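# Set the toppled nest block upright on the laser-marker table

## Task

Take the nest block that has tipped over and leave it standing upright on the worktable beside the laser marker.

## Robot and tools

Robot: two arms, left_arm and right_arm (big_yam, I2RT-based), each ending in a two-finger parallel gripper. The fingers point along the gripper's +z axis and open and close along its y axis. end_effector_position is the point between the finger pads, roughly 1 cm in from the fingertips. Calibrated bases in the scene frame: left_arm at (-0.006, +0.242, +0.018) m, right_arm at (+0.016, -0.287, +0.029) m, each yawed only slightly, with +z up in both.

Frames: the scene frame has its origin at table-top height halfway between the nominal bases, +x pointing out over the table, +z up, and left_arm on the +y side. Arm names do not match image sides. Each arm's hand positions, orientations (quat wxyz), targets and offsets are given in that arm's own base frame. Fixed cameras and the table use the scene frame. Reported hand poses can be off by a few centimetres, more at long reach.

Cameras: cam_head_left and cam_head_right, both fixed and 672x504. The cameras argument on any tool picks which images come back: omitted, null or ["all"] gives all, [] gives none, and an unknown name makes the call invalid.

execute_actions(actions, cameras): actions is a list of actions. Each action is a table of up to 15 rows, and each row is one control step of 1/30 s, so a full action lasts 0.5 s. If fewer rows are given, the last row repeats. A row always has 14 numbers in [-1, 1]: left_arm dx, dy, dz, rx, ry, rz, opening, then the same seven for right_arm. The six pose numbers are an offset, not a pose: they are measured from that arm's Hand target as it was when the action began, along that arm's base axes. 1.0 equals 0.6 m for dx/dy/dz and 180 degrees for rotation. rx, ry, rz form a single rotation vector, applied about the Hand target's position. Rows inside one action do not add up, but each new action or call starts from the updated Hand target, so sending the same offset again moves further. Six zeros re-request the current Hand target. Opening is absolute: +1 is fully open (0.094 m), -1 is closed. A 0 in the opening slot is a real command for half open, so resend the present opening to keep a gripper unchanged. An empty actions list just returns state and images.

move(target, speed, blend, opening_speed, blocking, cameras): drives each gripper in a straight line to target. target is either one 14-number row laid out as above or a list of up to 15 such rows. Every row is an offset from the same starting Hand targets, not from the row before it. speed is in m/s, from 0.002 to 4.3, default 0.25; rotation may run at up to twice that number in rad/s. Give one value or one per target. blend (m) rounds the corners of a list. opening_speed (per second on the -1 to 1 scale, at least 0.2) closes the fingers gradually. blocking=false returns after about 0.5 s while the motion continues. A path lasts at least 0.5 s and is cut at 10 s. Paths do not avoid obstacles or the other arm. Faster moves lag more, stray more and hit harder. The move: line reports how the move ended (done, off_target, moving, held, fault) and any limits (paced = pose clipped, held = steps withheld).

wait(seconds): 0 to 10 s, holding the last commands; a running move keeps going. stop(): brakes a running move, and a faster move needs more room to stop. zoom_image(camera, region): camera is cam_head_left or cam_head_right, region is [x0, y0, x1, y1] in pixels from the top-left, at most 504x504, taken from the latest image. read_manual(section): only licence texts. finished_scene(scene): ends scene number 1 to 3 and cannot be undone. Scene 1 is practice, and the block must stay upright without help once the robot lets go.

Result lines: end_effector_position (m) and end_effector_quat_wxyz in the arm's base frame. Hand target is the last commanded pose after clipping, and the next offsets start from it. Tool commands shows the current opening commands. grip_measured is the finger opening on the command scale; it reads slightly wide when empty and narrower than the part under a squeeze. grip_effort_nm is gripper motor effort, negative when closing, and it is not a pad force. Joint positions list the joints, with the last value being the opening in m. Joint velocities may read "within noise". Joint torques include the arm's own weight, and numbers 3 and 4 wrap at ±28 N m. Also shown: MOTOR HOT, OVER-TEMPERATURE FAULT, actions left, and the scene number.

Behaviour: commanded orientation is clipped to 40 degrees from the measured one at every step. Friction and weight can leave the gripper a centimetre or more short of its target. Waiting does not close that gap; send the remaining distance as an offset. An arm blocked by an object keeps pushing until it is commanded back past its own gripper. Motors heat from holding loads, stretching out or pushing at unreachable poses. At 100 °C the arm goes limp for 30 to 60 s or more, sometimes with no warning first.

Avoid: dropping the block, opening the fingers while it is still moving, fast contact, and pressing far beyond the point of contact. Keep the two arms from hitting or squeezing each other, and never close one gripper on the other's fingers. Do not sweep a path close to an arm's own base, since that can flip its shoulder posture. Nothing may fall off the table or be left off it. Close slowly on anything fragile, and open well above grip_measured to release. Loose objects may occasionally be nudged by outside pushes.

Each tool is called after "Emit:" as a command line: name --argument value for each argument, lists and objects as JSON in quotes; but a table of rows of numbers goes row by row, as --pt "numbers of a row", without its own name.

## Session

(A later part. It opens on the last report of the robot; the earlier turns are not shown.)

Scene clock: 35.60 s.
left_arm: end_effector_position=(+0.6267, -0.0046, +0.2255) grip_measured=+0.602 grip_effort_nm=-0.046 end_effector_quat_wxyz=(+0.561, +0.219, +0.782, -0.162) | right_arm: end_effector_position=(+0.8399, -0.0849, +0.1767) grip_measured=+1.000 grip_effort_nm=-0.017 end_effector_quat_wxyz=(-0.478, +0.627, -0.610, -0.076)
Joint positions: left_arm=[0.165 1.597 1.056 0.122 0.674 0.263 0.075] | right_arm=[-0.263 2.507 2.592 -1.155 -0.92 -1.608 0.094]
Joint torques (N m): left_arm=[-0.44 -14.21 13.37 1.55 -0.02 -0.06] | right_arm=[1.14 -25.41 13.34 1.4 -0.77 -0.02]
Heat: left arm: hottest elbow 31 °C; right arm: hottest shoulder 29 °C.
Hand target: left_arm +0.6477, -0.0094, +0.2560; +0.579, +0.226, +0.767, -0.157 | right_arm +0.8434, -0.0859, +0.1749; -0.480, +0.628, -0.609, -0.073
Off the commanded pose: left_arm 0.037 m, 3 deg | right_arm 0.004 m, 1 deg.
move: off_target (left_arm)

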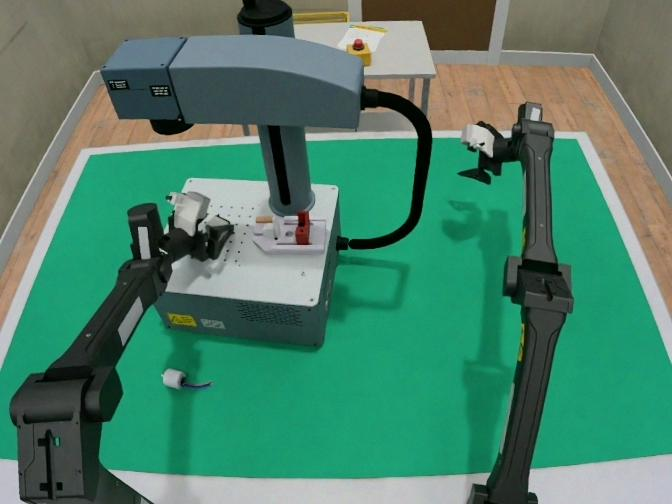

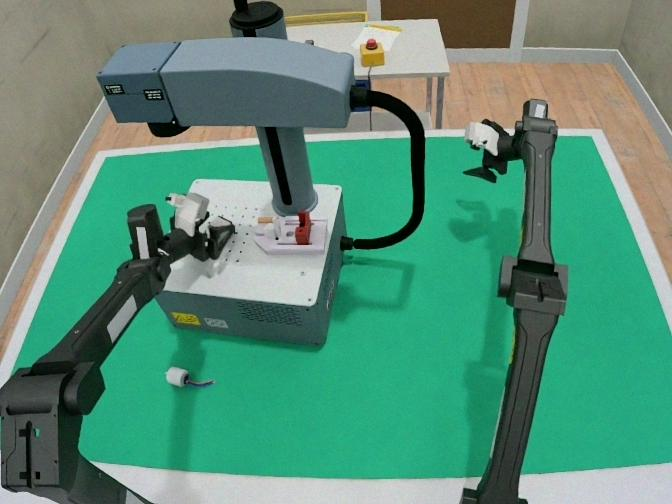

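Emit:
move --target '[0,0,-0.033,0,0,0,0.6,0,0,0,0,0,0,1]' --speed 0.06

Emit:
zoom_image --camera "cam_head_right" --region '[180, 195, 260, 255]'

Emit:
zoom_image --camera "cam_head_left" --region '[180, 195, 260, 255]'

Scene clock: 37.50 s.
left_arm: end_effector_position=(+0.6319, -0.0037, +0.2120) grip_measured=+0.602 grip_effort_nm=-0.042 end_effector_quat_wxyz=(+0.560, +0.218, +0.783, -0.162) | right_arm: end_effector_position=(+0.8399, -0.0849, +0.1767) grip_measured=+1.000 grip_effort_nm=-0.017 end_effector_quat_wxyz=(-0.478, +0.627, -0.610, -0.076)
Joint positions: left_arm=[0.165 1.629 1.056 0.149 0.674 0.263 0.075] | right_arm=[-0.263 2.507 2.592 -1.155 -0.92 -1.608 0.094]
Joint torques (N m): left_arm=[-0.5 -14.74 11.48 2.65 -0.02 -0.06] | right_arm=[0.73 -25.47 13.2 1.37 -0.79 -0.02]
Heat: left arm: hottest elbow 32 °C; right arm: hottest shoulder 29 °C.
Hand target: left_arm +0.6477, -0.0094, +0.2362; +0.579, +0.226, +0.767, -0.157 | right_arm +0.8434, -0.0859, +0.1749; -0.480, +0.628, -0.609, -0.073
Off the commanded pose: left_arm 0.029 m, 3 deg | right_arm 0.004 m, 1 deg.
move: off_target (left_arm)

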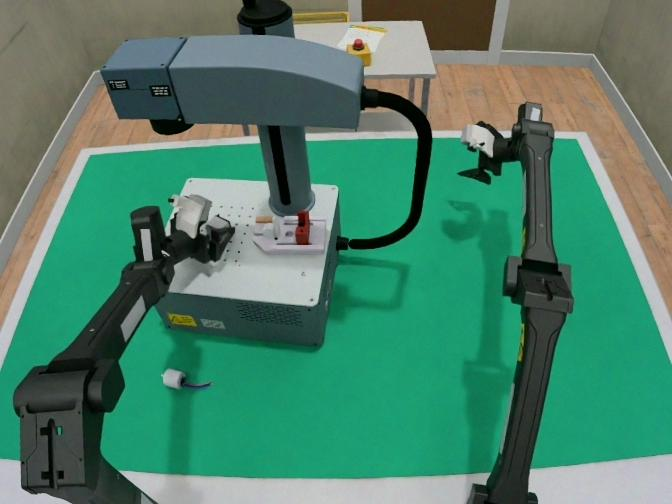

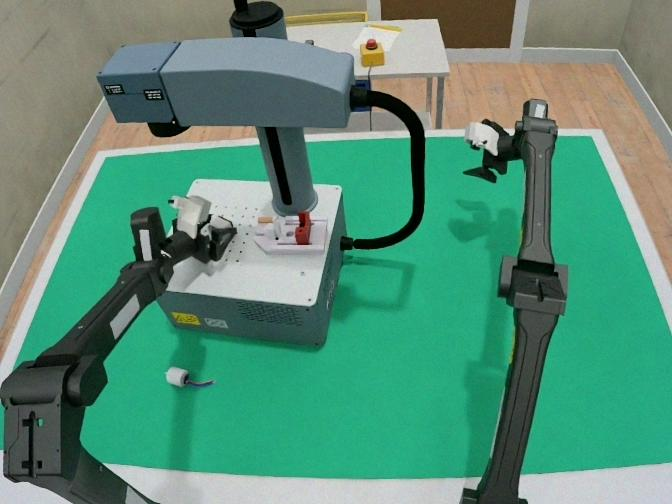

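Scaled by 6.300 (camera's finer frame: 960x720).

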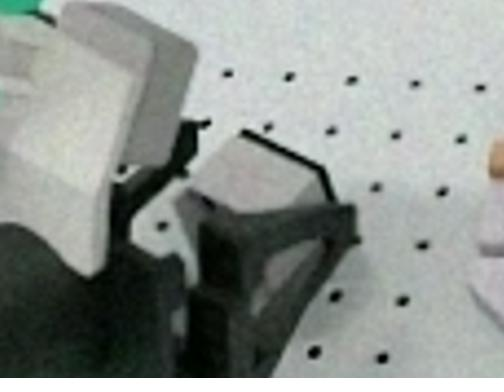

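Scaled by 6.300 (camera's finer frame: 960x720).

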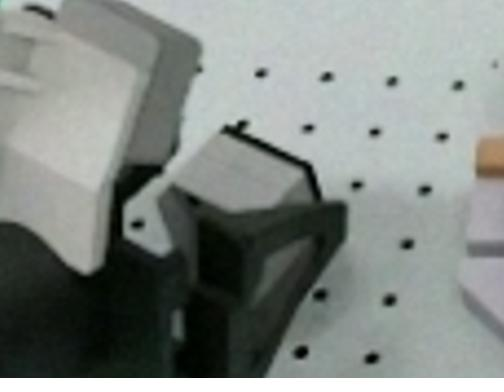

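Emit:
move --target '[-0.012,0.004,-0.02,0,0,0,0.6,0,0,0,0,0,0,1]' --speed 0.06 --cameras '[]'

Emit:
move --target '[0,0,0,0,0,0,-0.45,0,0,0,0,0,0,1]' --opening_speed 0.4

Emit:
zoom_image --camera "cam_head_right" --region '[180, 195, 260, 255]'

Emit:
zoom_image --camera "cam_head_left" --region '[180, 195, 260, 255]'

Scene clock: 38.97 s.
left_arm: end_effector_position=(+0.6347, -0.0034, +0.2174) grip_measured=+0.602 grip_effort_nm=-0.051 end_effector_quat_wxyz=(+0.571, +0.222, +0.775, -0.157) | right_arm: end_effector_position=(+0.8399, -0.0849, +0.1767) grip_measured=+1.000 grip_effort_nm=-0.017 end_effector_quat_wxyz=(-0.478, +0.627, -0.610, -0.076)
Joint positions: left_arm=[0.165 1.63 1.056 0.182 0.675 0.263 0.075] | right_arm=[-0.263 2.507 2.592 -1.155 -0.92 -1.608 0.094]
Joint torques (N m): left_arm=[-0.03 -14.45 9.21 2.73 0.14 -0.02] | right_arm=[1.44 -25.47 13.26 1.24 -0.87 0.01]
Heat: left arm: hottest elbow 32 °C; right arm: hottest shoulder 30 °C.
Hand target: left_arm +0.6405, -0.0070, +0.2243; +0.579, +0.226, +0.767, -0.157 | right_arm +0.8434, -0.0859, +0.1749; -0.480, +0.628, -0.609, -0.073
Off the commanded pose: left_arm 0.010 m, 1 deg | right_arm 0.004 m, 1 deg.
move: done

Scene clock: 41.80 s.
left_arm: end_effector_position=(+0.6347, -0.0034, +0.2174) grip_measured=-0.171 grip_effort_nm=-0.974 end_effector_quat_wxyz=(+0.571, +0.222, +0.774, -0.157) | right_arm: end_effector_position=(+0.8399, -0.0849, +0.1767) grip_measured=+1.000 grip_effort_nm=-0.017 end_effector_quat_wxyz=(-0.478, +0.627, -0.610, -0.076)
Joint positions: left_arm=[0.165 1.631 1.056 0.183 0.675 0.263 0.039] | right_arm=[-0.263 2.507 2.592 -1.155 -0.92 -1.608 0.094]
Joint torques (N m): left_arm=[0.09 -14.51 9.17 2.67 0.13 -0.03] | right_arm=[1.03 -25.64 13.29 1.18 -0.8 0.01]
Heat: left arm: hottest elbow 33 °C; right arm: hottest shoulder 30 °C.
Hand target: left_arm +0.6405, -0.0070, +0.2243; +0.579, +0.226, +0.767, -0.157 | right_arm +0.8434, -0.0859, +0.1749; -0.480, +0.628, -0.609, -0.073
Off the commanded pose: left_arm 0.010 m, 1 deg | right_arm 0.004 m, 1 deg.
move: done

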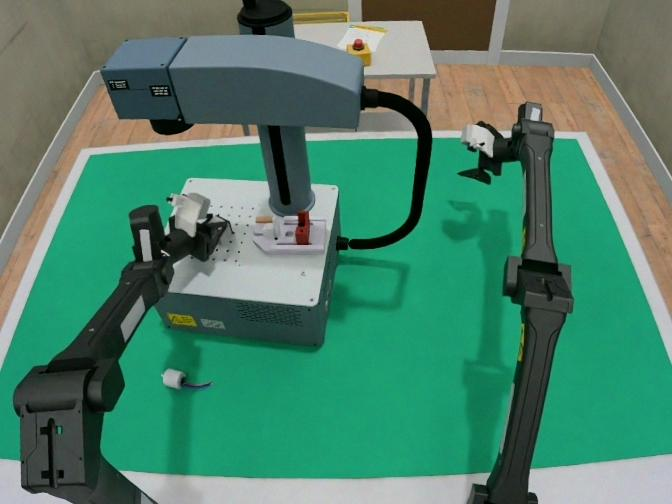

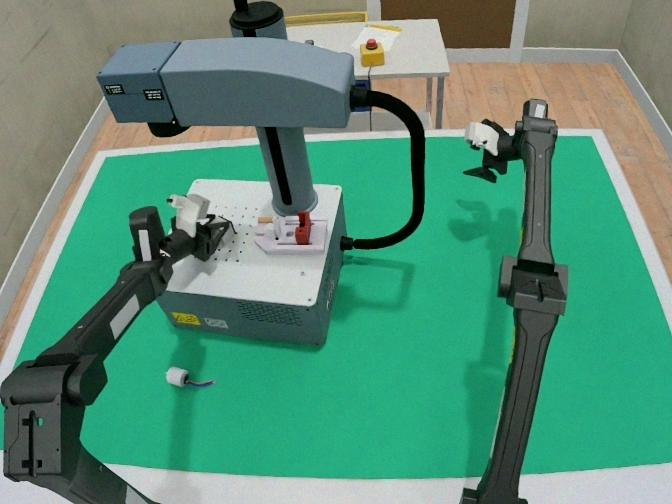

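Scaled by 6.300 (camera's finer frame: 960x720).

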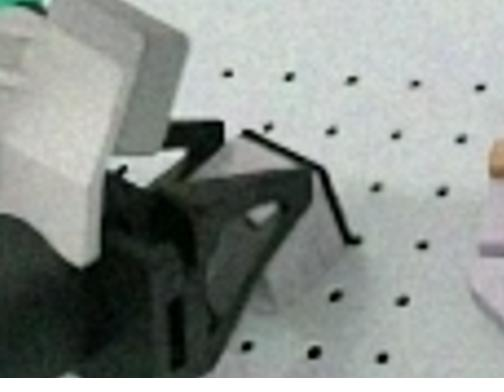

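Scaled by 6.300 (camera's finer frame: 960x720).

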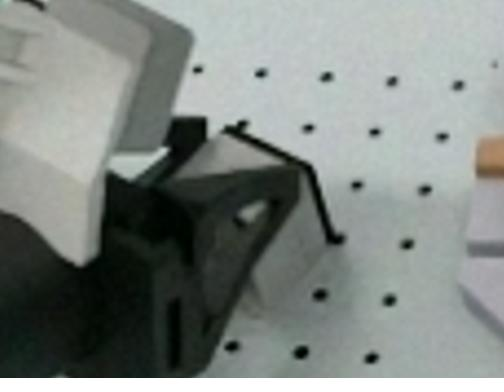

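Emit:
move --pt "0 0 0 0 0 0 0.35 0 0 0 0 0 0 1" --pt "0 0 -0.03 0 0 0 0.35 0 0 0 0 0 0 1" --speed 0.06 --opening_speed 0.6

Emit:
zoom_image --camera "cam_head_right" --region '[180, 195, 260, 255]'

Scene clock: 44.93 s.
left_arm: end_effector_position=(+0.6408, -0.0024, +0.2084) grip_measured=+0.348 grip_effort_nm=0.154 end_effector_quat_wxyz=(+0.577, +0.224, +0.770, -0.154) | right_arm: end_effector_position=(+0.8399, -0.0849, +0.1767) grip_measured=+1.000 grip_effort_nm=-0.022 end_effector_quat_wxyz=(-0.478, +0.627, -0.610, -0.076)
Joint positions: left_arm=[0.165 1.66 1.056 0.23 0.675 0.263 0.063] | right_arm=[-0.263 2.507 2.592 -1.155 -0.92 -1.608 0.094]
Joint torques (N m): left_arm=[0.03 -14.86 7.54 2.7 0.12 -0.03] | right_arm=[0.62 -25.58 13.15 1.22 -0.83 0.01]
Heat: left arm: hottest elbow 33 °C; right arm: hottest elbow 31 °C.
Hand target: left_arm +0.6405, -0.0070, +0.2062; +0.579, +0.226, +0.767, -0.157 | right_arm +0.8434, -0.0859, +0.1749; -0.480, +0.628, -0.609, -0.073
Off the commanded pose: left_arm 0.005 m, 1 deg | right_arm 0.004 m, 1 deg.
move: done

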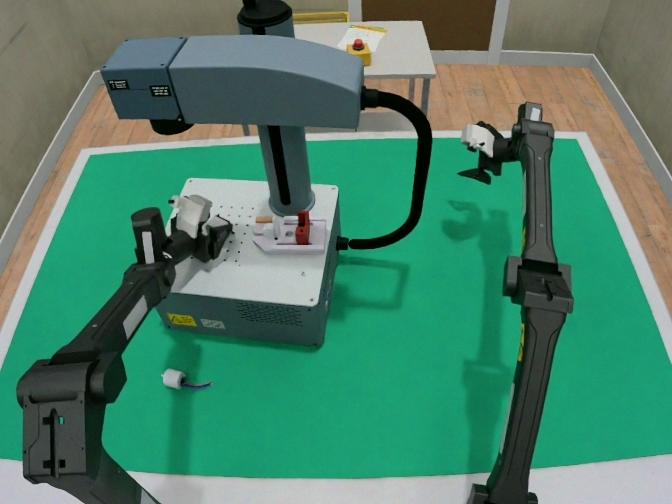

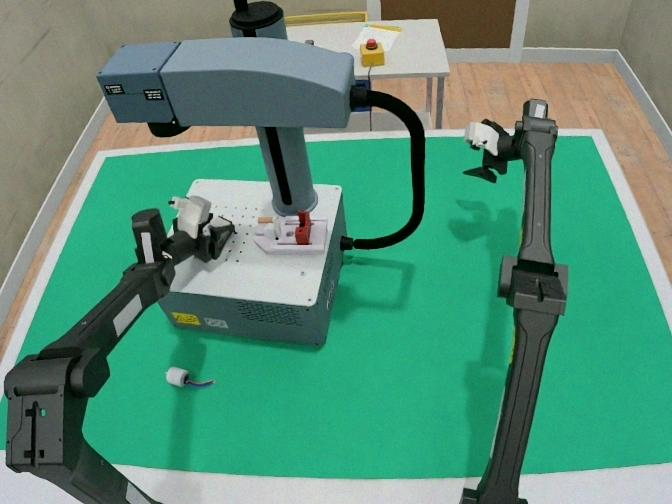

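Scaled by 6.300 (camera's finer frame: 960x720).

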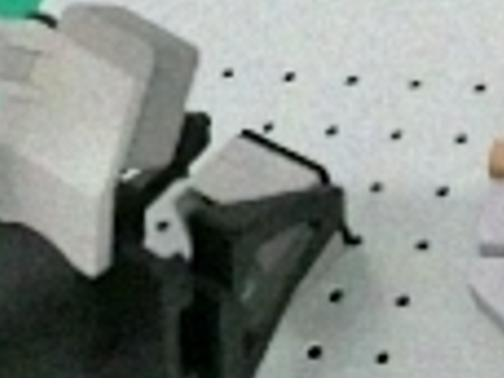

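Emit:
move --pt "-0.014 0.005 -0.018 0 0 0 0.35 0 0 0 0 0 0 1" --speed 0.06 --cameras '[]'

Emit:
move --target '[0,0,0,0,0,0,-0.5,0,0,0,0,0,0,1]' --opening_speed 0.5

Emit:
zoom_image --camera "cam_head_right" --region '[180, 195, 260, 255]'

Scene clock: 46.50 s.
left_arm: end_effector_position=(+0.6334, -0.0047, +0.1991) grip_measured=+0.348 grip_effort_nm=0.154 end_effector_quat_wxyz=(+0.578, +0.226, +0.768, -0.157) | right_arm: end_effector_position=(+0.8399, -0.0849, +0.1767) grip_measured=+1.000 grip_effort_nm=-0.022 end_effector_quat_wxyz=(-0.478, +0.627, -0.610, -0.076)
Joint positions: left_arm=[0.165 1.66 1.025 0.261 0.683 0.263 0.063] | right_arm=[-0.263 2.507 2.592 -1.155 -0.92 -1.608 0.094]
Joint torques (N m): left_arm=[0.73 -14.8 7.2 2.71 0.15 0.02] | right_arm=[1.49 -25.29 13.31 1.18 -0.81 0.04]
Heat: left arm: hottest elbow 33 °C; right arm: hottest elbow 31 °C.
Hand target: left_arm +0.6320, -0.0040, +0.1953; +0.579, +0.226, +0.767, -0.158 | right_arm +0.8434, -0.0859, +0.1749; -0.480, +0.628, -0.609, -0.073
Off the commanded pose: left_arm 0.004 m, 0 deg | right_arm 0.004 m, 1 deg.
move: done

Scene clock: 48.40 s.
left_arm: end_effector_position=(+0.6334, -0.0048, +0.1993) grip_measured=-0.165 grip_effort_nm=-0.974 end_effector_quat_wxyz=(+0.578, +0.227, +0.768, -0.158) | right_arm: end_effector_position=(+0.8399, -0.0849, +0.1767) grip_measured=+1.000 grip_effort_nm=-0.027 end_effector_quat_wxyz=(-0.478, +0.627, -0.610, -0.076)
Joint positions: left_arm=[0.165 1.66 1.025 0.262 0.683 0.263 0.039] | right_arm=[-0.263 2.507 2.592 -1.155 -0.92 -1.608 0.094]
Joint torques (N m): left_arm=[0.79 -14.74 7.21 2.69 0.11 0.02] | right_arm=[0.73 -24.88 13.41 1.16 -0.8 -0.04]
Heat: left arm: hottest elbow 33 °C; right arm: hottest shoulder 31 °C.
Hand target: left_arm +0.6320, -0.0040, +0.1953; +0.579, +0.226, +0.767, -0.158 | right_arm +0.8434, -0.0859, +0.1749; -0.480, +0.628, -0.609, -0.073
Off the commanded pose: left_arm 0.004 m, 0 deg | right_arm 0.004 m, 1 deg.
move: done

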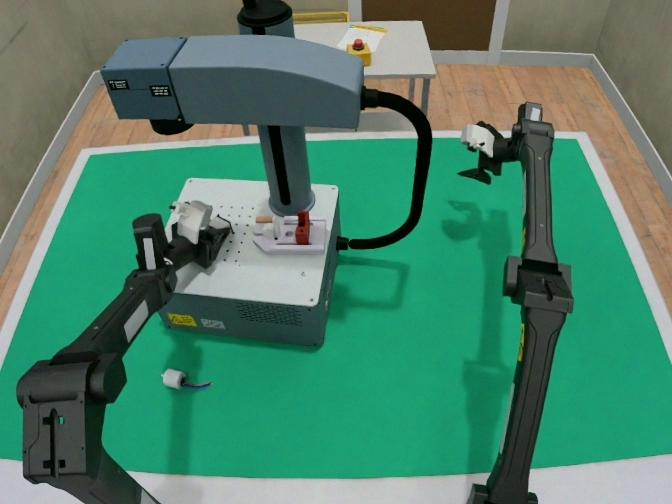

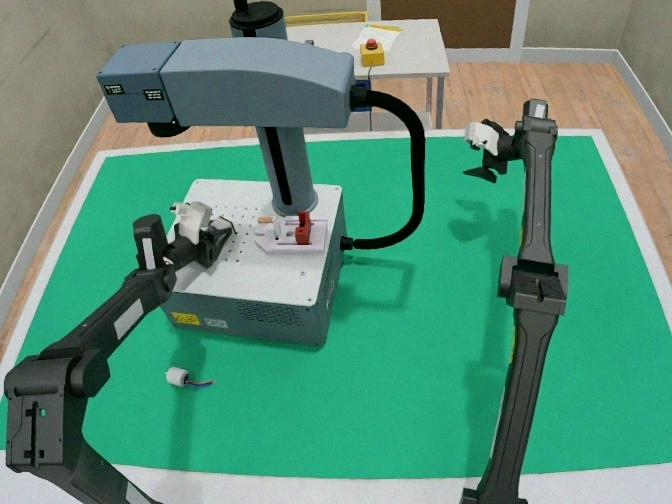

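Scaled by 6.300 (camera's finer frame: 960x720).

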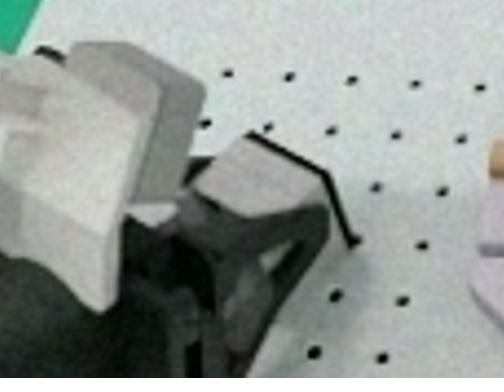

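Emit:
move --pt "-0.02 0 0.15 0 0 0 -0.5 0 0 0 0 0 0 1" --pt "-0.16 0.0 0.2 0.133 0.206 0 -0.5 0 0 0 0 0 0 1" --pt "-0.162 -0.007 0.13 0.265 0.411 0 -0.5 0 0 0 0 0 0 1" --speed 0.2 --blend '[0.03,0.03,0]'

Emit:
zoom_image --camera "cam_head_right" --region '[130, 180, 250, 270]'

Emit:
zoom_image --camera "cam_head_left" --region '[130, 180, 250, 270]'

Scene clock: 55.00 s.
left_arm: end_effector_position=(+0.4936, +0.0339, +0.2767) grip_measured=-0.165 grip_effort_nm=-0.974 end_effector_quat_wxyz=(-0.046, +0.261, +0.962, +0.060) | right_arm: end_effector_position=(+0.8399, -0.0849, +0.1767) grip_measured=+1.000 grip_effort_nm=-0.027 end_effector_quat_wxyz=(-0.478, +0.627, -0.610, -0.076)
Joint positions: left_arm=[0.02 1.668 1.719 -1.677 -0.142 0.546 0.039] | right_arm=[-0.263 2.507 2.592 -1.155 -0.92 -1.608 0.094]
Joint torques (N m): left_arm=[-6.77 -8.06 15.76 0.1 -0.28 -0.08] | right_arm=[1.61 -25.52 13.39 1.33 -0.83 -0.06]
Heat: left arm: hottest elbow 36 °C; right arm: hottest elbow 32 °C.
Hand target: left_arm +0.5349, -0.0081, +0.2736; -0.116, +0.289, +0.949, +0.044 | right_arm +0.8434, -0.0859, +0.1749; -0.480, +0.628, -0.609, -0.073
Off the commanded pose: left_arm 0.059 m, 9 deg | right_arm 0.004 m, 1 deg.
joint sent to its limit (left arm) — joint 4 (wrist pitch), lower limit. The joint targets are off in position and orientation.
move: off_target (left_arm)

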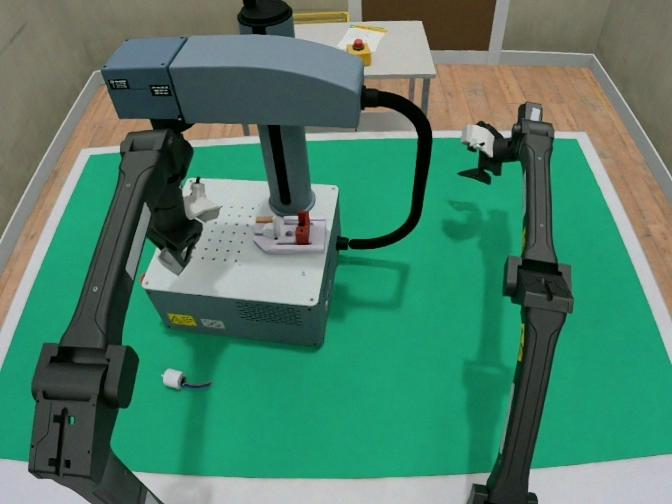

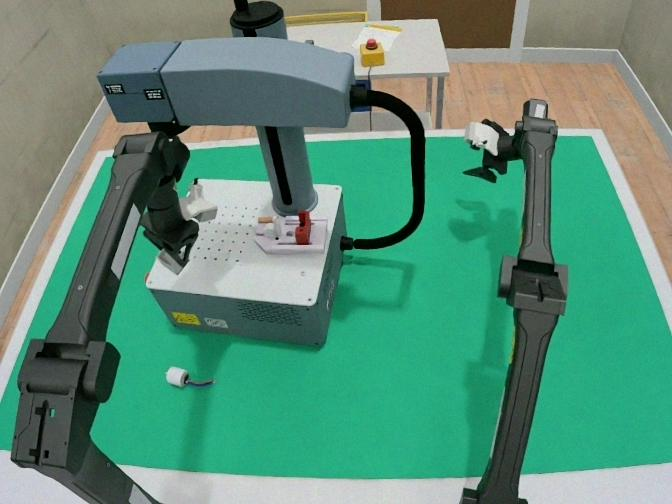

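Scaled by 4.200 (camera's finer frame: 960x720).

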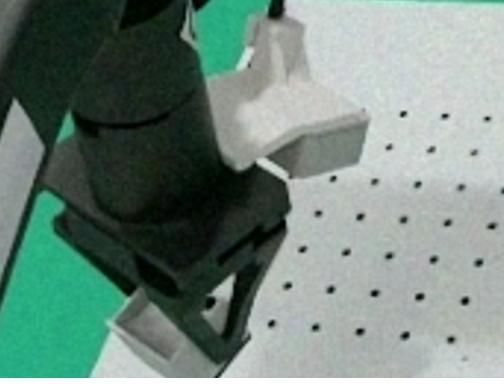

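Scaled by 4.200 (camera's finer frame: 960x720).

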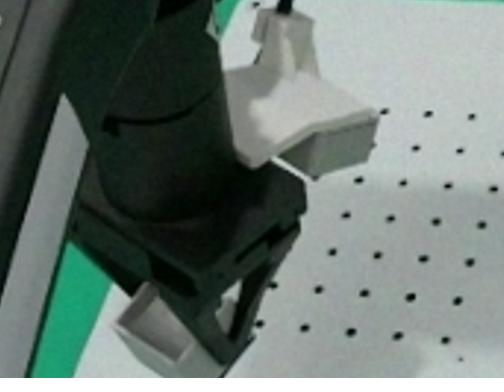

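Emit:
move --target '[-0.01,-0.025,-0.01,-0.015,-0.0235,0,-0.5,0,0,0,0,0,0,1]' --speed 0.15

Emit:
zoom_image --camera "cam_head_right" --region '[130, 200, 250, 310]'

Emit:
zoom_image --camera "cam_head_left" --region '[130, 200, 250, 310]'

Scene clock: 57.33 s.
left_arm: end_effector_position=(+0.4937, +0.0263, +0.2758) grip_measured=-0.165 grip_effort_nm=-0.974 end_effector_quat_wxyz=(-0.040, +0.251, +0.966, +0.040) | right_arm: end_effector_position=(+0.8399, -0.0849, +0.1767) grip_measured=+1.000 grip_effort_nm=-0.027 end_effector_quat_wxyz=(-0.478, +0.627, -0.610, -0.076)
Joint positions: left_arm=[0.02 1.668 1.719 -1.677 -0.099 0.526 0.039] | right_arm=[-0.263 2.507 2.592 -1.155 -0.92 -1.608 0.094]
Joint torques (N m): left_arm=[-7.94 -8.59 14.28 0.08 -0.07 -0.08] | right_arm=[1.14 -25.64 13.09 1.05 -0.77 0.06]
Heat: left arm: hottest elbow 38 °C; right arm: hottest elbow 33 °C.
Hand target: left_arm +0.5289, -0.0232, +0.2676; -0.074, +0.290, +0.954, +0.032 | right_arm +0.8434, -0.0859, +0.1749; -0.480, +0.628, -0.609, -0.073
Off the commanded pose: left_arm 0.061 m, 6 deg | right_arm 0.004 m, 1 deg.
joint sent to its limit (left arm) — joint 4 (wrist pitch), lower limit. The joint targets are off in position and orientation.
move: off_target (left_arm)

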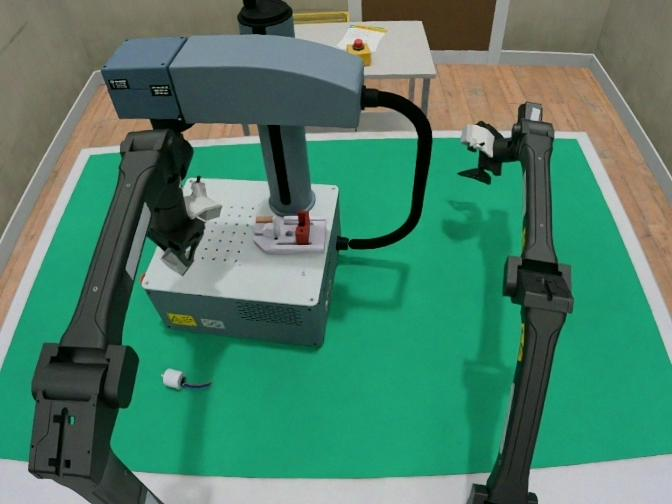

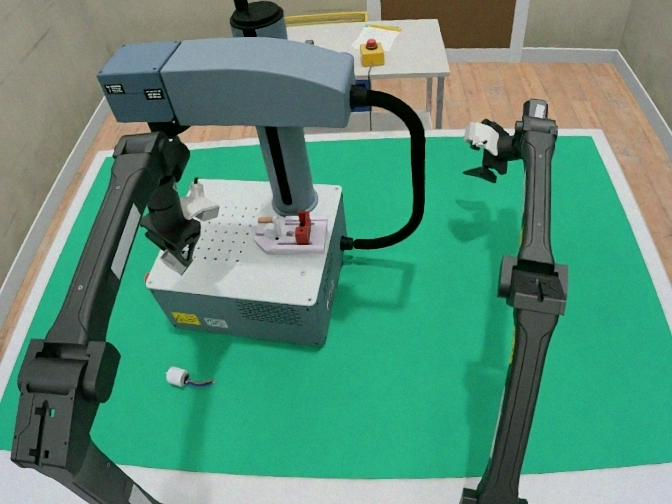

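Scaled by 4.200 (camera's finer frame: 960x720).

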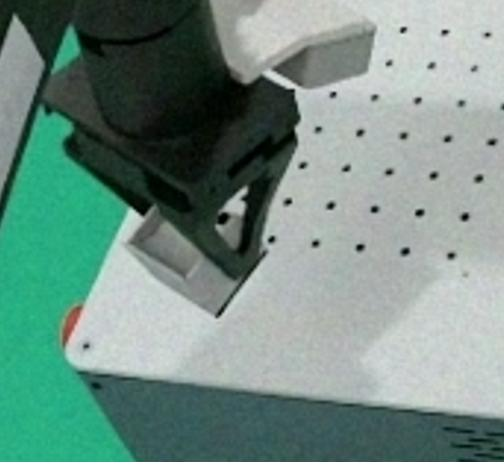

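Scaled by 4.200 (camera's finer frame: 960x720).

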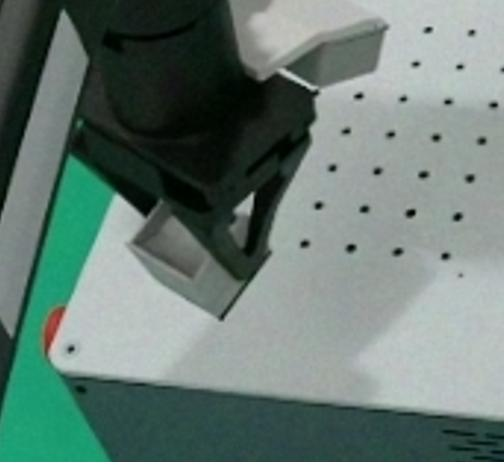

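Emit:
move --target '[0.035,0.008,0.012,0.0245,0.0231,-0.2556,-0.5,0,0,0,0,0,0,1]' --speed 0.25

Emit:
zoom_image --camera "cam_head_right" --region '[130, 200, 250, 310]'

Emit:
zoom_image --camera "cam_head_left" --region '[130, 200, 250, 310]'

Scene clock: 61.37 s.
left_arm: end_effector_position=(+0.4941, +0.0503, +0.2797) grip_measured=-0.165 grip_effort_nm=-0.979 end_effector_quat_wxyz=(-0.096, +0.584, +0.802, +0.082) | right_arm: end_effector_position=(+0.8399, -0.0849, +0.1767) grip_measured=+1.000 grip_effort_nm=-0.027 end_effector_quat_wxyz=(-0.478, +0.627, -0.610, -0.076)
Joint positions: left_arm=[0.018 1.67 1.721 -1.677 -0.247 1.269 0.039] | right_arm=[-0.263 2.507 2.592 -1.155 -0.92 -1.608 0.094]
Joint torques (N m): left_arm=[-11.11 -6.42 17.25 0.05 -0.33 0.15] | right_arm=[1.26 -25.35 13.15 1.16 -0.79 -0.01]
Heat: left arm: hottest elbow 40 °C; right arm: hottest elbow 33 °C.
Hand target: left_arm +0.5499, -0.0183, +0.2746; -0.101, +0.637, +0.760, +0.084 | right_arm +0.8434, -0.0859, +0.1749; -0.480, +0.628, -0.609, -0.073
Off the commanded pose: left_arm 0.089 m, 8 deg | right_arm 0.004 m, 1 deg.
joint sent to its limit (left arm) — joint 4 (wrist pitch), lower limit. The joint targets are off in position, not in orientation.
move: off_target (left_arm)

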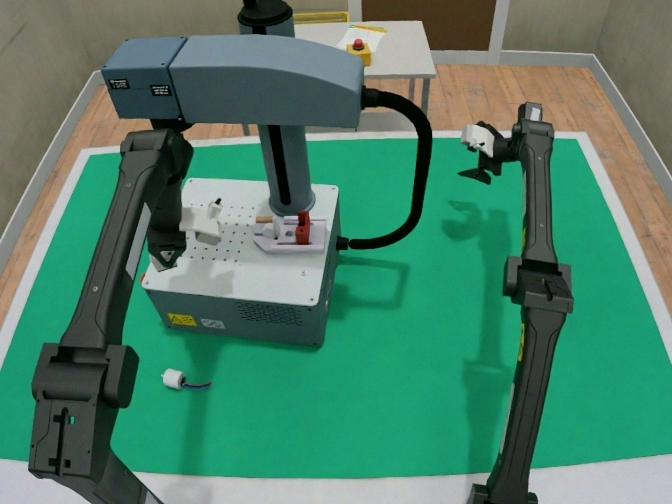

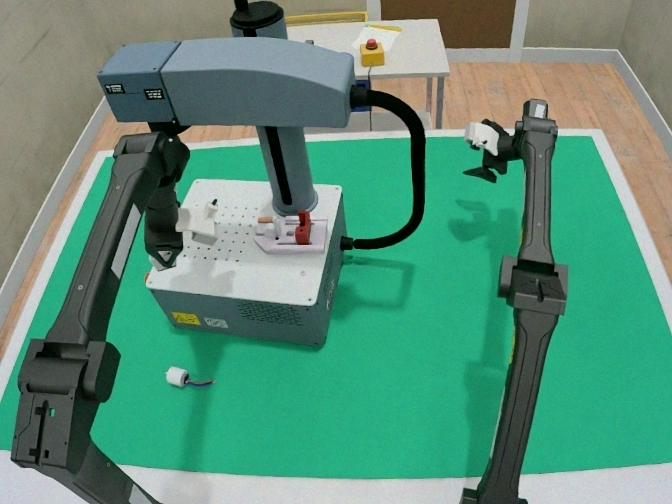

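Scaled by 4.200 (camera's finer frame: 960x720).

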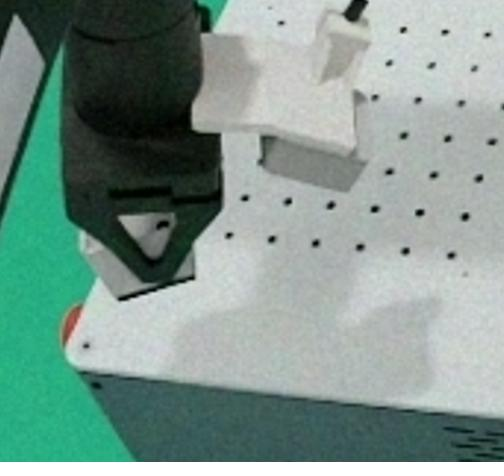

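Scaled by 4.200 (camera's finer frame: 960x720).

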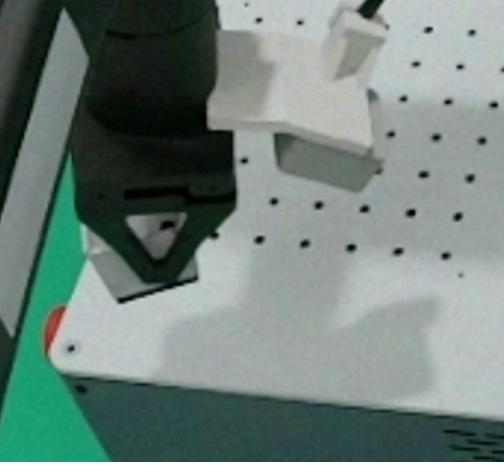

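Emit:
move --target '[0.0,0.0,-0.065,0,0,0,-0.5,0,0,0,0,0,0,1]' --speed 0.15

Emit:
zoom_image --camera "cam_head_right" --region '[130, 200, 250, 310]'

Emit:
zoom_image --camera "cam_head_left" --region '[130, 200, 250, 310]'

Scene clock: 62.90 s.
left_arm: end_effector_position=(+0.4946, +0.0504, +0.2793) grip_measured=-0.165 grip_effort_nm=-0.974 end_effector_quat_wxyz=(-0.096, +0.584, +0.802, +0.082) | right_arm: end_effector_position=(+0.8399, -0.0849, +0.1767) grip_measured=+1.000 grip_effort_nm=-0.022 end_effector_quat_wxyz=(-0.478, +0.627, -0.610, -0.076)
Joint positions: left_arm=[0.018 1.671 1.721 -1.676 -0.247 1.27 0.039] | right_arm=[-0.263 2.507 2.592 -1.155 -0.92 -1.608 0.094]
Joint torques (N m): left_arm=[-11.05 -5.25 11.32 2.77 -0.33 0.08] | right_arm=[1.08 -25.93 13.15 1.17 -0.78 -0.04]
Heat: left arm: hottest elbow 41 °C; right arm: hottest elbow 33 °C.
Hand target: left_arm +0.5499, -0.0183, +0.2356; -0.101, +0.637, +0.760, +0.084 | right_arm +0.8434, -0.0859, +0.1749; -0.480, +0.628, -0.609, -0.073
Off the commanded pose: left_arm 0.098 m, 8 deg | right_arm 0.004 m, 1 deg.
move: off_target (left_arm)

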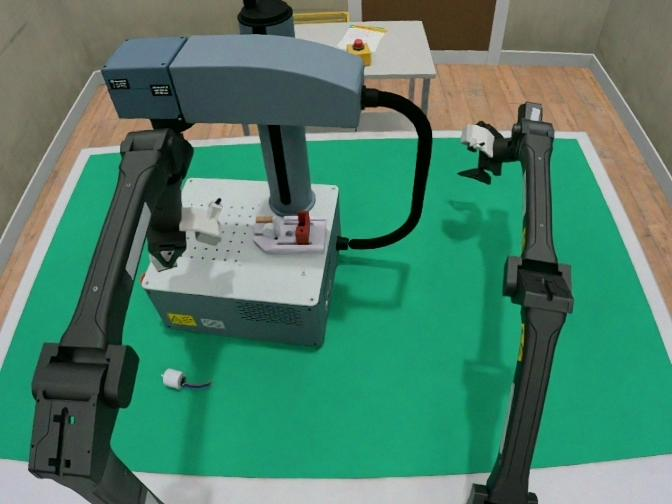

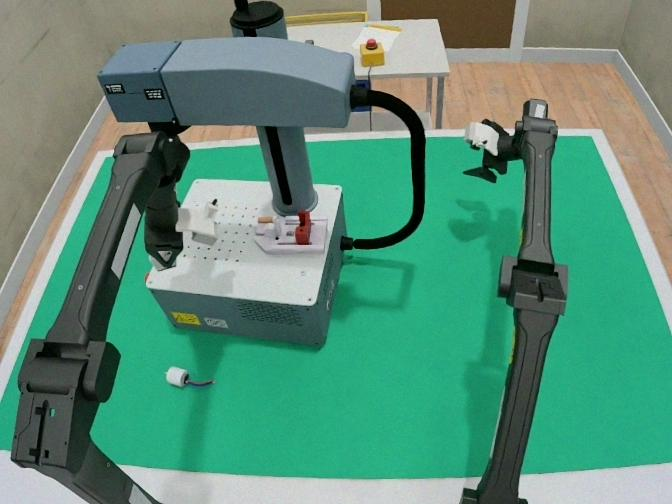

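Scaled by 4.200 (camera's finer frame: 960x720).

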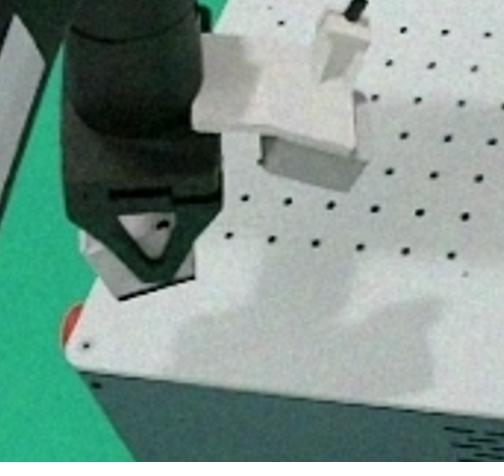

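Scaled by 4.200 (camera's finer frame: 960x720).

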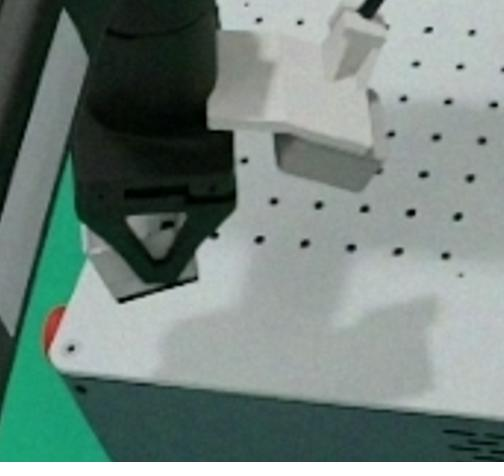

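Emit:
move --pt "-0.16 0.11 0.075 0 0 0 -0.5 0 0 0 0 0 0 1" --pt "-0.16 0.09 0.0 0 0 0 -0.5 0 0 0 0 0 0 1" --speed 0.15

Emit:
zoom_image --camera "cam_head_right" --region '[80, 100, 250, 310]'

Emit:
zoom_image --camera "cam_head_left" --region '[80, 100, 250, 310]'

Scene clock: 66.27 s.
left_arm: end_effector_position=(+0.4531, +0.0416, +0.2329) grip_measured=-0.165 grip_effort_nm=-0.974 end_effector_quat_wxyz=(-0.107, +0.633, +0.763, +0.078) | right_arm: end_effector_position=(+0.8399, -0.0849, +0.1767) grip_measured=+1.000 grip_effort_nm=-0.022 end_effector_quat_wxyz=(-0.478, +0.627, -0.610, -0.076)
Joint positions: left_arm=[-0.004 1.568 1.472 -1.541 -0.257 1.373 0.039] | right_arm=[-0.263 2.507 2.592 -1.155 -0.92 -1.608 0.094]
Joint torques (N m): left_arm=[-0.44 -14.68 7.9 0.62 -0.2 0.04] | right_arm=[1.03 -25.29 13.34 1.39 -0.8 0]
Heat: left arm: hottest elbow 41 °C; right arm: hottest elbow 34 °C.
Hand target: left_arm +0.4539, +0.0358, +0.2357; -0.101, +0.637, +0.760, +0.084 | right_arm +0.8434, -0.0859, +0.1749; -0.480, +0.628, -0.609, -0.073
Off the commanded pose: left_arm 0.007 m, 1 deg | right_arm 0.004 m, 1 deg.
move: done

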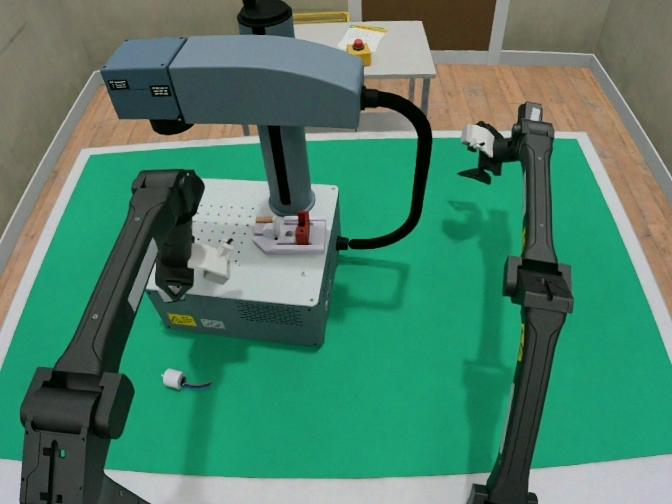

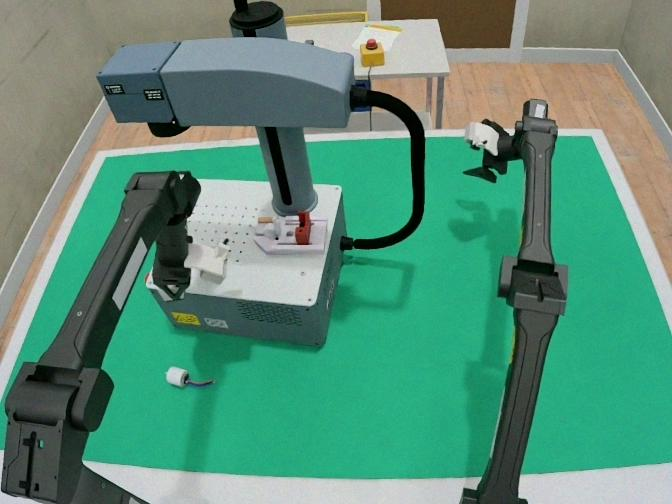

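Scaled by 2.400 (camera's finer frame: 960x720).

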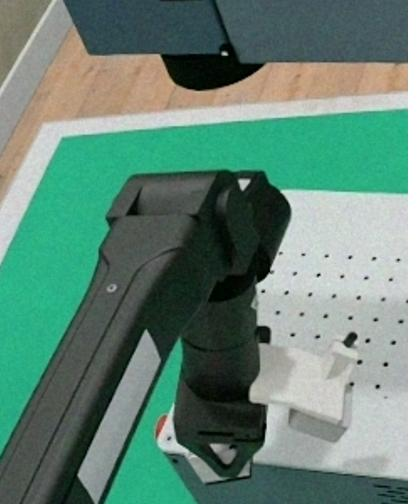

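Scaled by 2.400 (camera's finer frame: 960x720).

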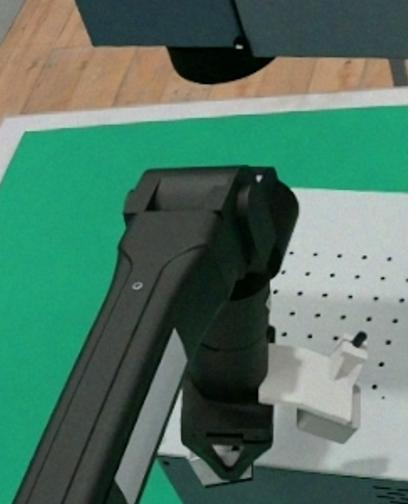

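Emit:
move --pt "0.02 -0.18 -0.008 0 0 0 -0.5 0 0 0 0 0 0 1" --pt "0.1 -0.185 -0.01 0 0 0 -0.5 0 0 0 0 0 0 1" --speed 0.12 --blend '[0.02,0]'

Emit:
zoom_image --camera "cam_head_right" --region '[140, 150, 280, 310]'

Emit:
zoom_image --camera "cam_head_left" --region '[140, 150, 280, 310]'

Scene clock: 69.43 s.
left_arm: end_effector_position=(+0.4954, -0.0714, +0.2033) grip_measured=-0.165 grip_effort_nm=-0.979 end_effector_quat_wxyz=(-0.128, +0.642, +0.753, +0.068) | right_arm: end_effector_position=(+0.8399, -0.0849, +0.1767) grip_measured=+1.000 grip_effort_nm=-0.022 end_effector_quat_wxyz=(-0.478, +0.627, -0.610, -0.076)
Joint positions: left_arm=[-0.223 1.761 1.634 -1.611 -0.238 1.169 0.039] | right_arm=[-0.263 2.507 2.592 -1.155 -0.92 -1.608 0.094]
Joint torques (N m): left_arm=[0.56 -16.91 13.23 -0.36 -0.27 -0.05] | right_arm=[1.2 -25.47 13.31 1.39 -0.81 -0.02]
Heat: left arm: hottest elbow 41 °C; right arm: hottest elbow 34 °C.
Hand target: left_arm +0.5138, -0.0753, +0.2297; -0.101, +0.637, +0.760, +0.084 | right_arm +0.8434, -0.0859, +0.1749; -0.480, +0.628, -0.609, -0.073
Off the commanded pose: left_arm 0.032 m, 4 deg | right_arm 0.004 m, 1 deg.
move: off_target (left_arm)

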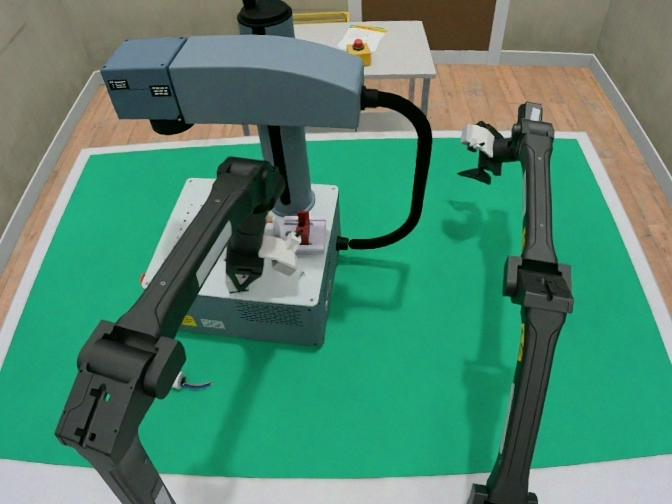

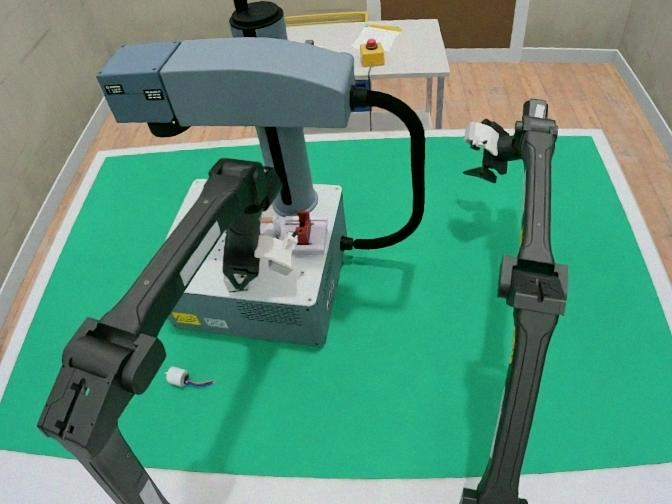

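Scaled by 3.150 (camera's finer frame: 960x720).

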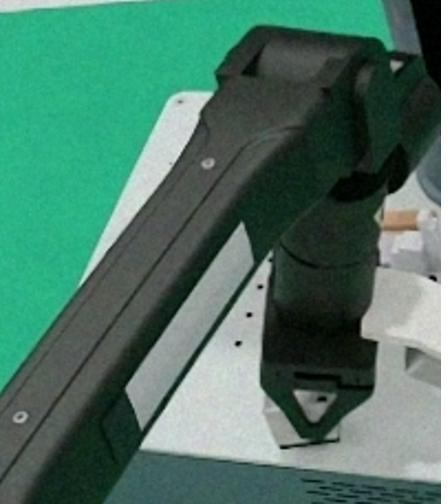

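Scaled by 3.150 (camera's finer frame: 960x720).

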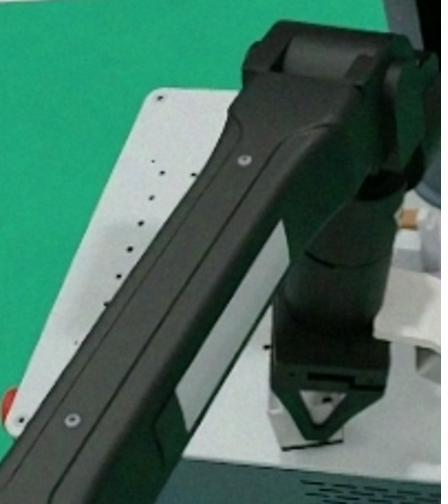

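Emit:
move --target '[0.058,0,0.03,0,0,0,-0.5,0,0,0,0,0,0,1]' --speed 0.08

Emit:
zoom_image --camera "cam_head_right" --region '[180, 230, 300, 310]'

Emit:
zoom_image --camera "cam_head_left" --region '[180, 230, 300, 310]'

Scene clock: 71.07 s.
left_arm: end_effector_position=(+0.5305, -0.0792, +0.2207) grip_measured=-0.165 grip_effort_nm=-0.969 end_effector_quat_wxyz=(-0.120, +0.642, +0.754, +0.072) | right_arm: end_effector_position=(+0.8399, -0.0849, +0.1767) grip_measured=+1.000 grip_effort_nm=-0.017 end_effector_quat_wxyz=(-0.478, +0.627, -0.610, -0.076)
Joint positions: left_arm=[-0.223 1.843 1.796 -1.673 -0.239 1.169 0.039] | right_arm=[-0.263 2.507 2.592 -1.155 -0.92 -1.608 0.094]
Joint torques (N m): left_arm=[1.73 -18.02 13.31 -0.28 -0.33 0.13] | right_arm=[1.55 -24.64 13.35 1.18 -0.82 0.04]
Heat: left arm: hottest elbow 41 °C; right arm: hottest elbow 34 °C.
Hand target: left_arm +0.5486, -0.0754, +0.2476; -0.101, +0.637, +0.760, +0.083 | right_arm +0.8434, -0.0859, +0.1749; -0.480, +0.628, -0.609, -0.073
Off the commanded pose: left_arm 0.033 m, 3 deg | right_arm 0.004 m, 1 deg.
joint sent to its limit (left arm) — joint 4 (wrist pitch), lower limit. The joint targets still meet the commanded pose.
move: off_target (left_arm)

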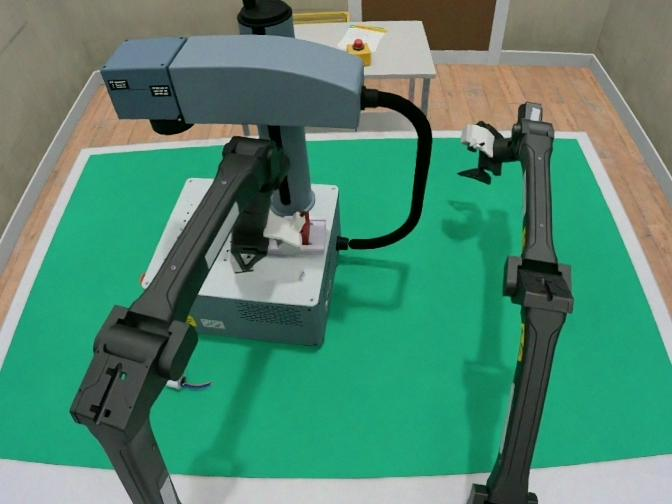

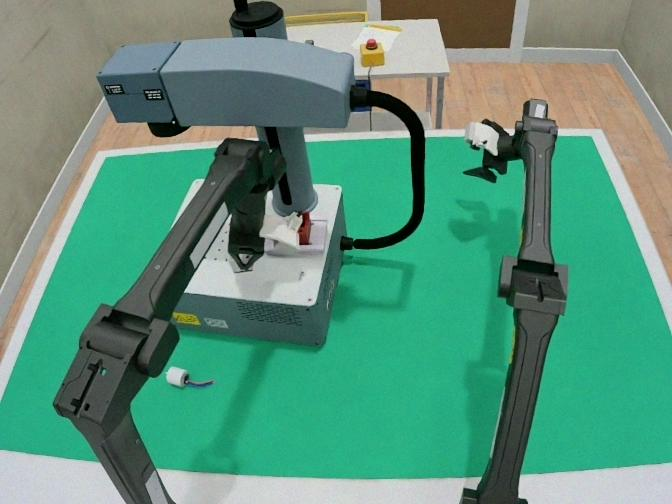

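Scaled by 4.200 (camera's finer frame: 960x720).

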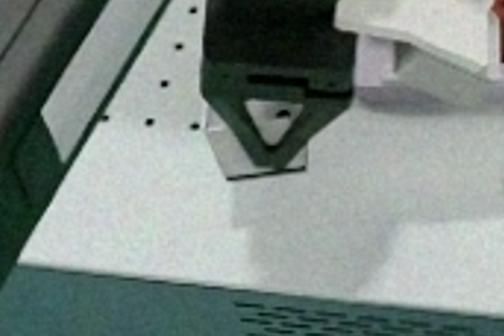

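Scaled by 4.200 (camera's finer frame: 960x720).

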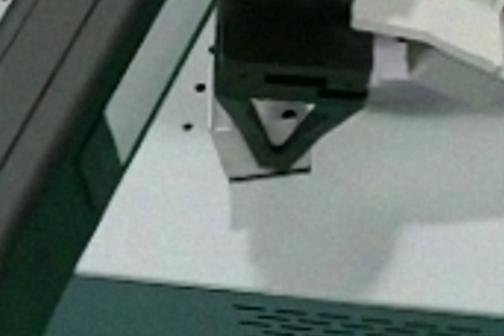

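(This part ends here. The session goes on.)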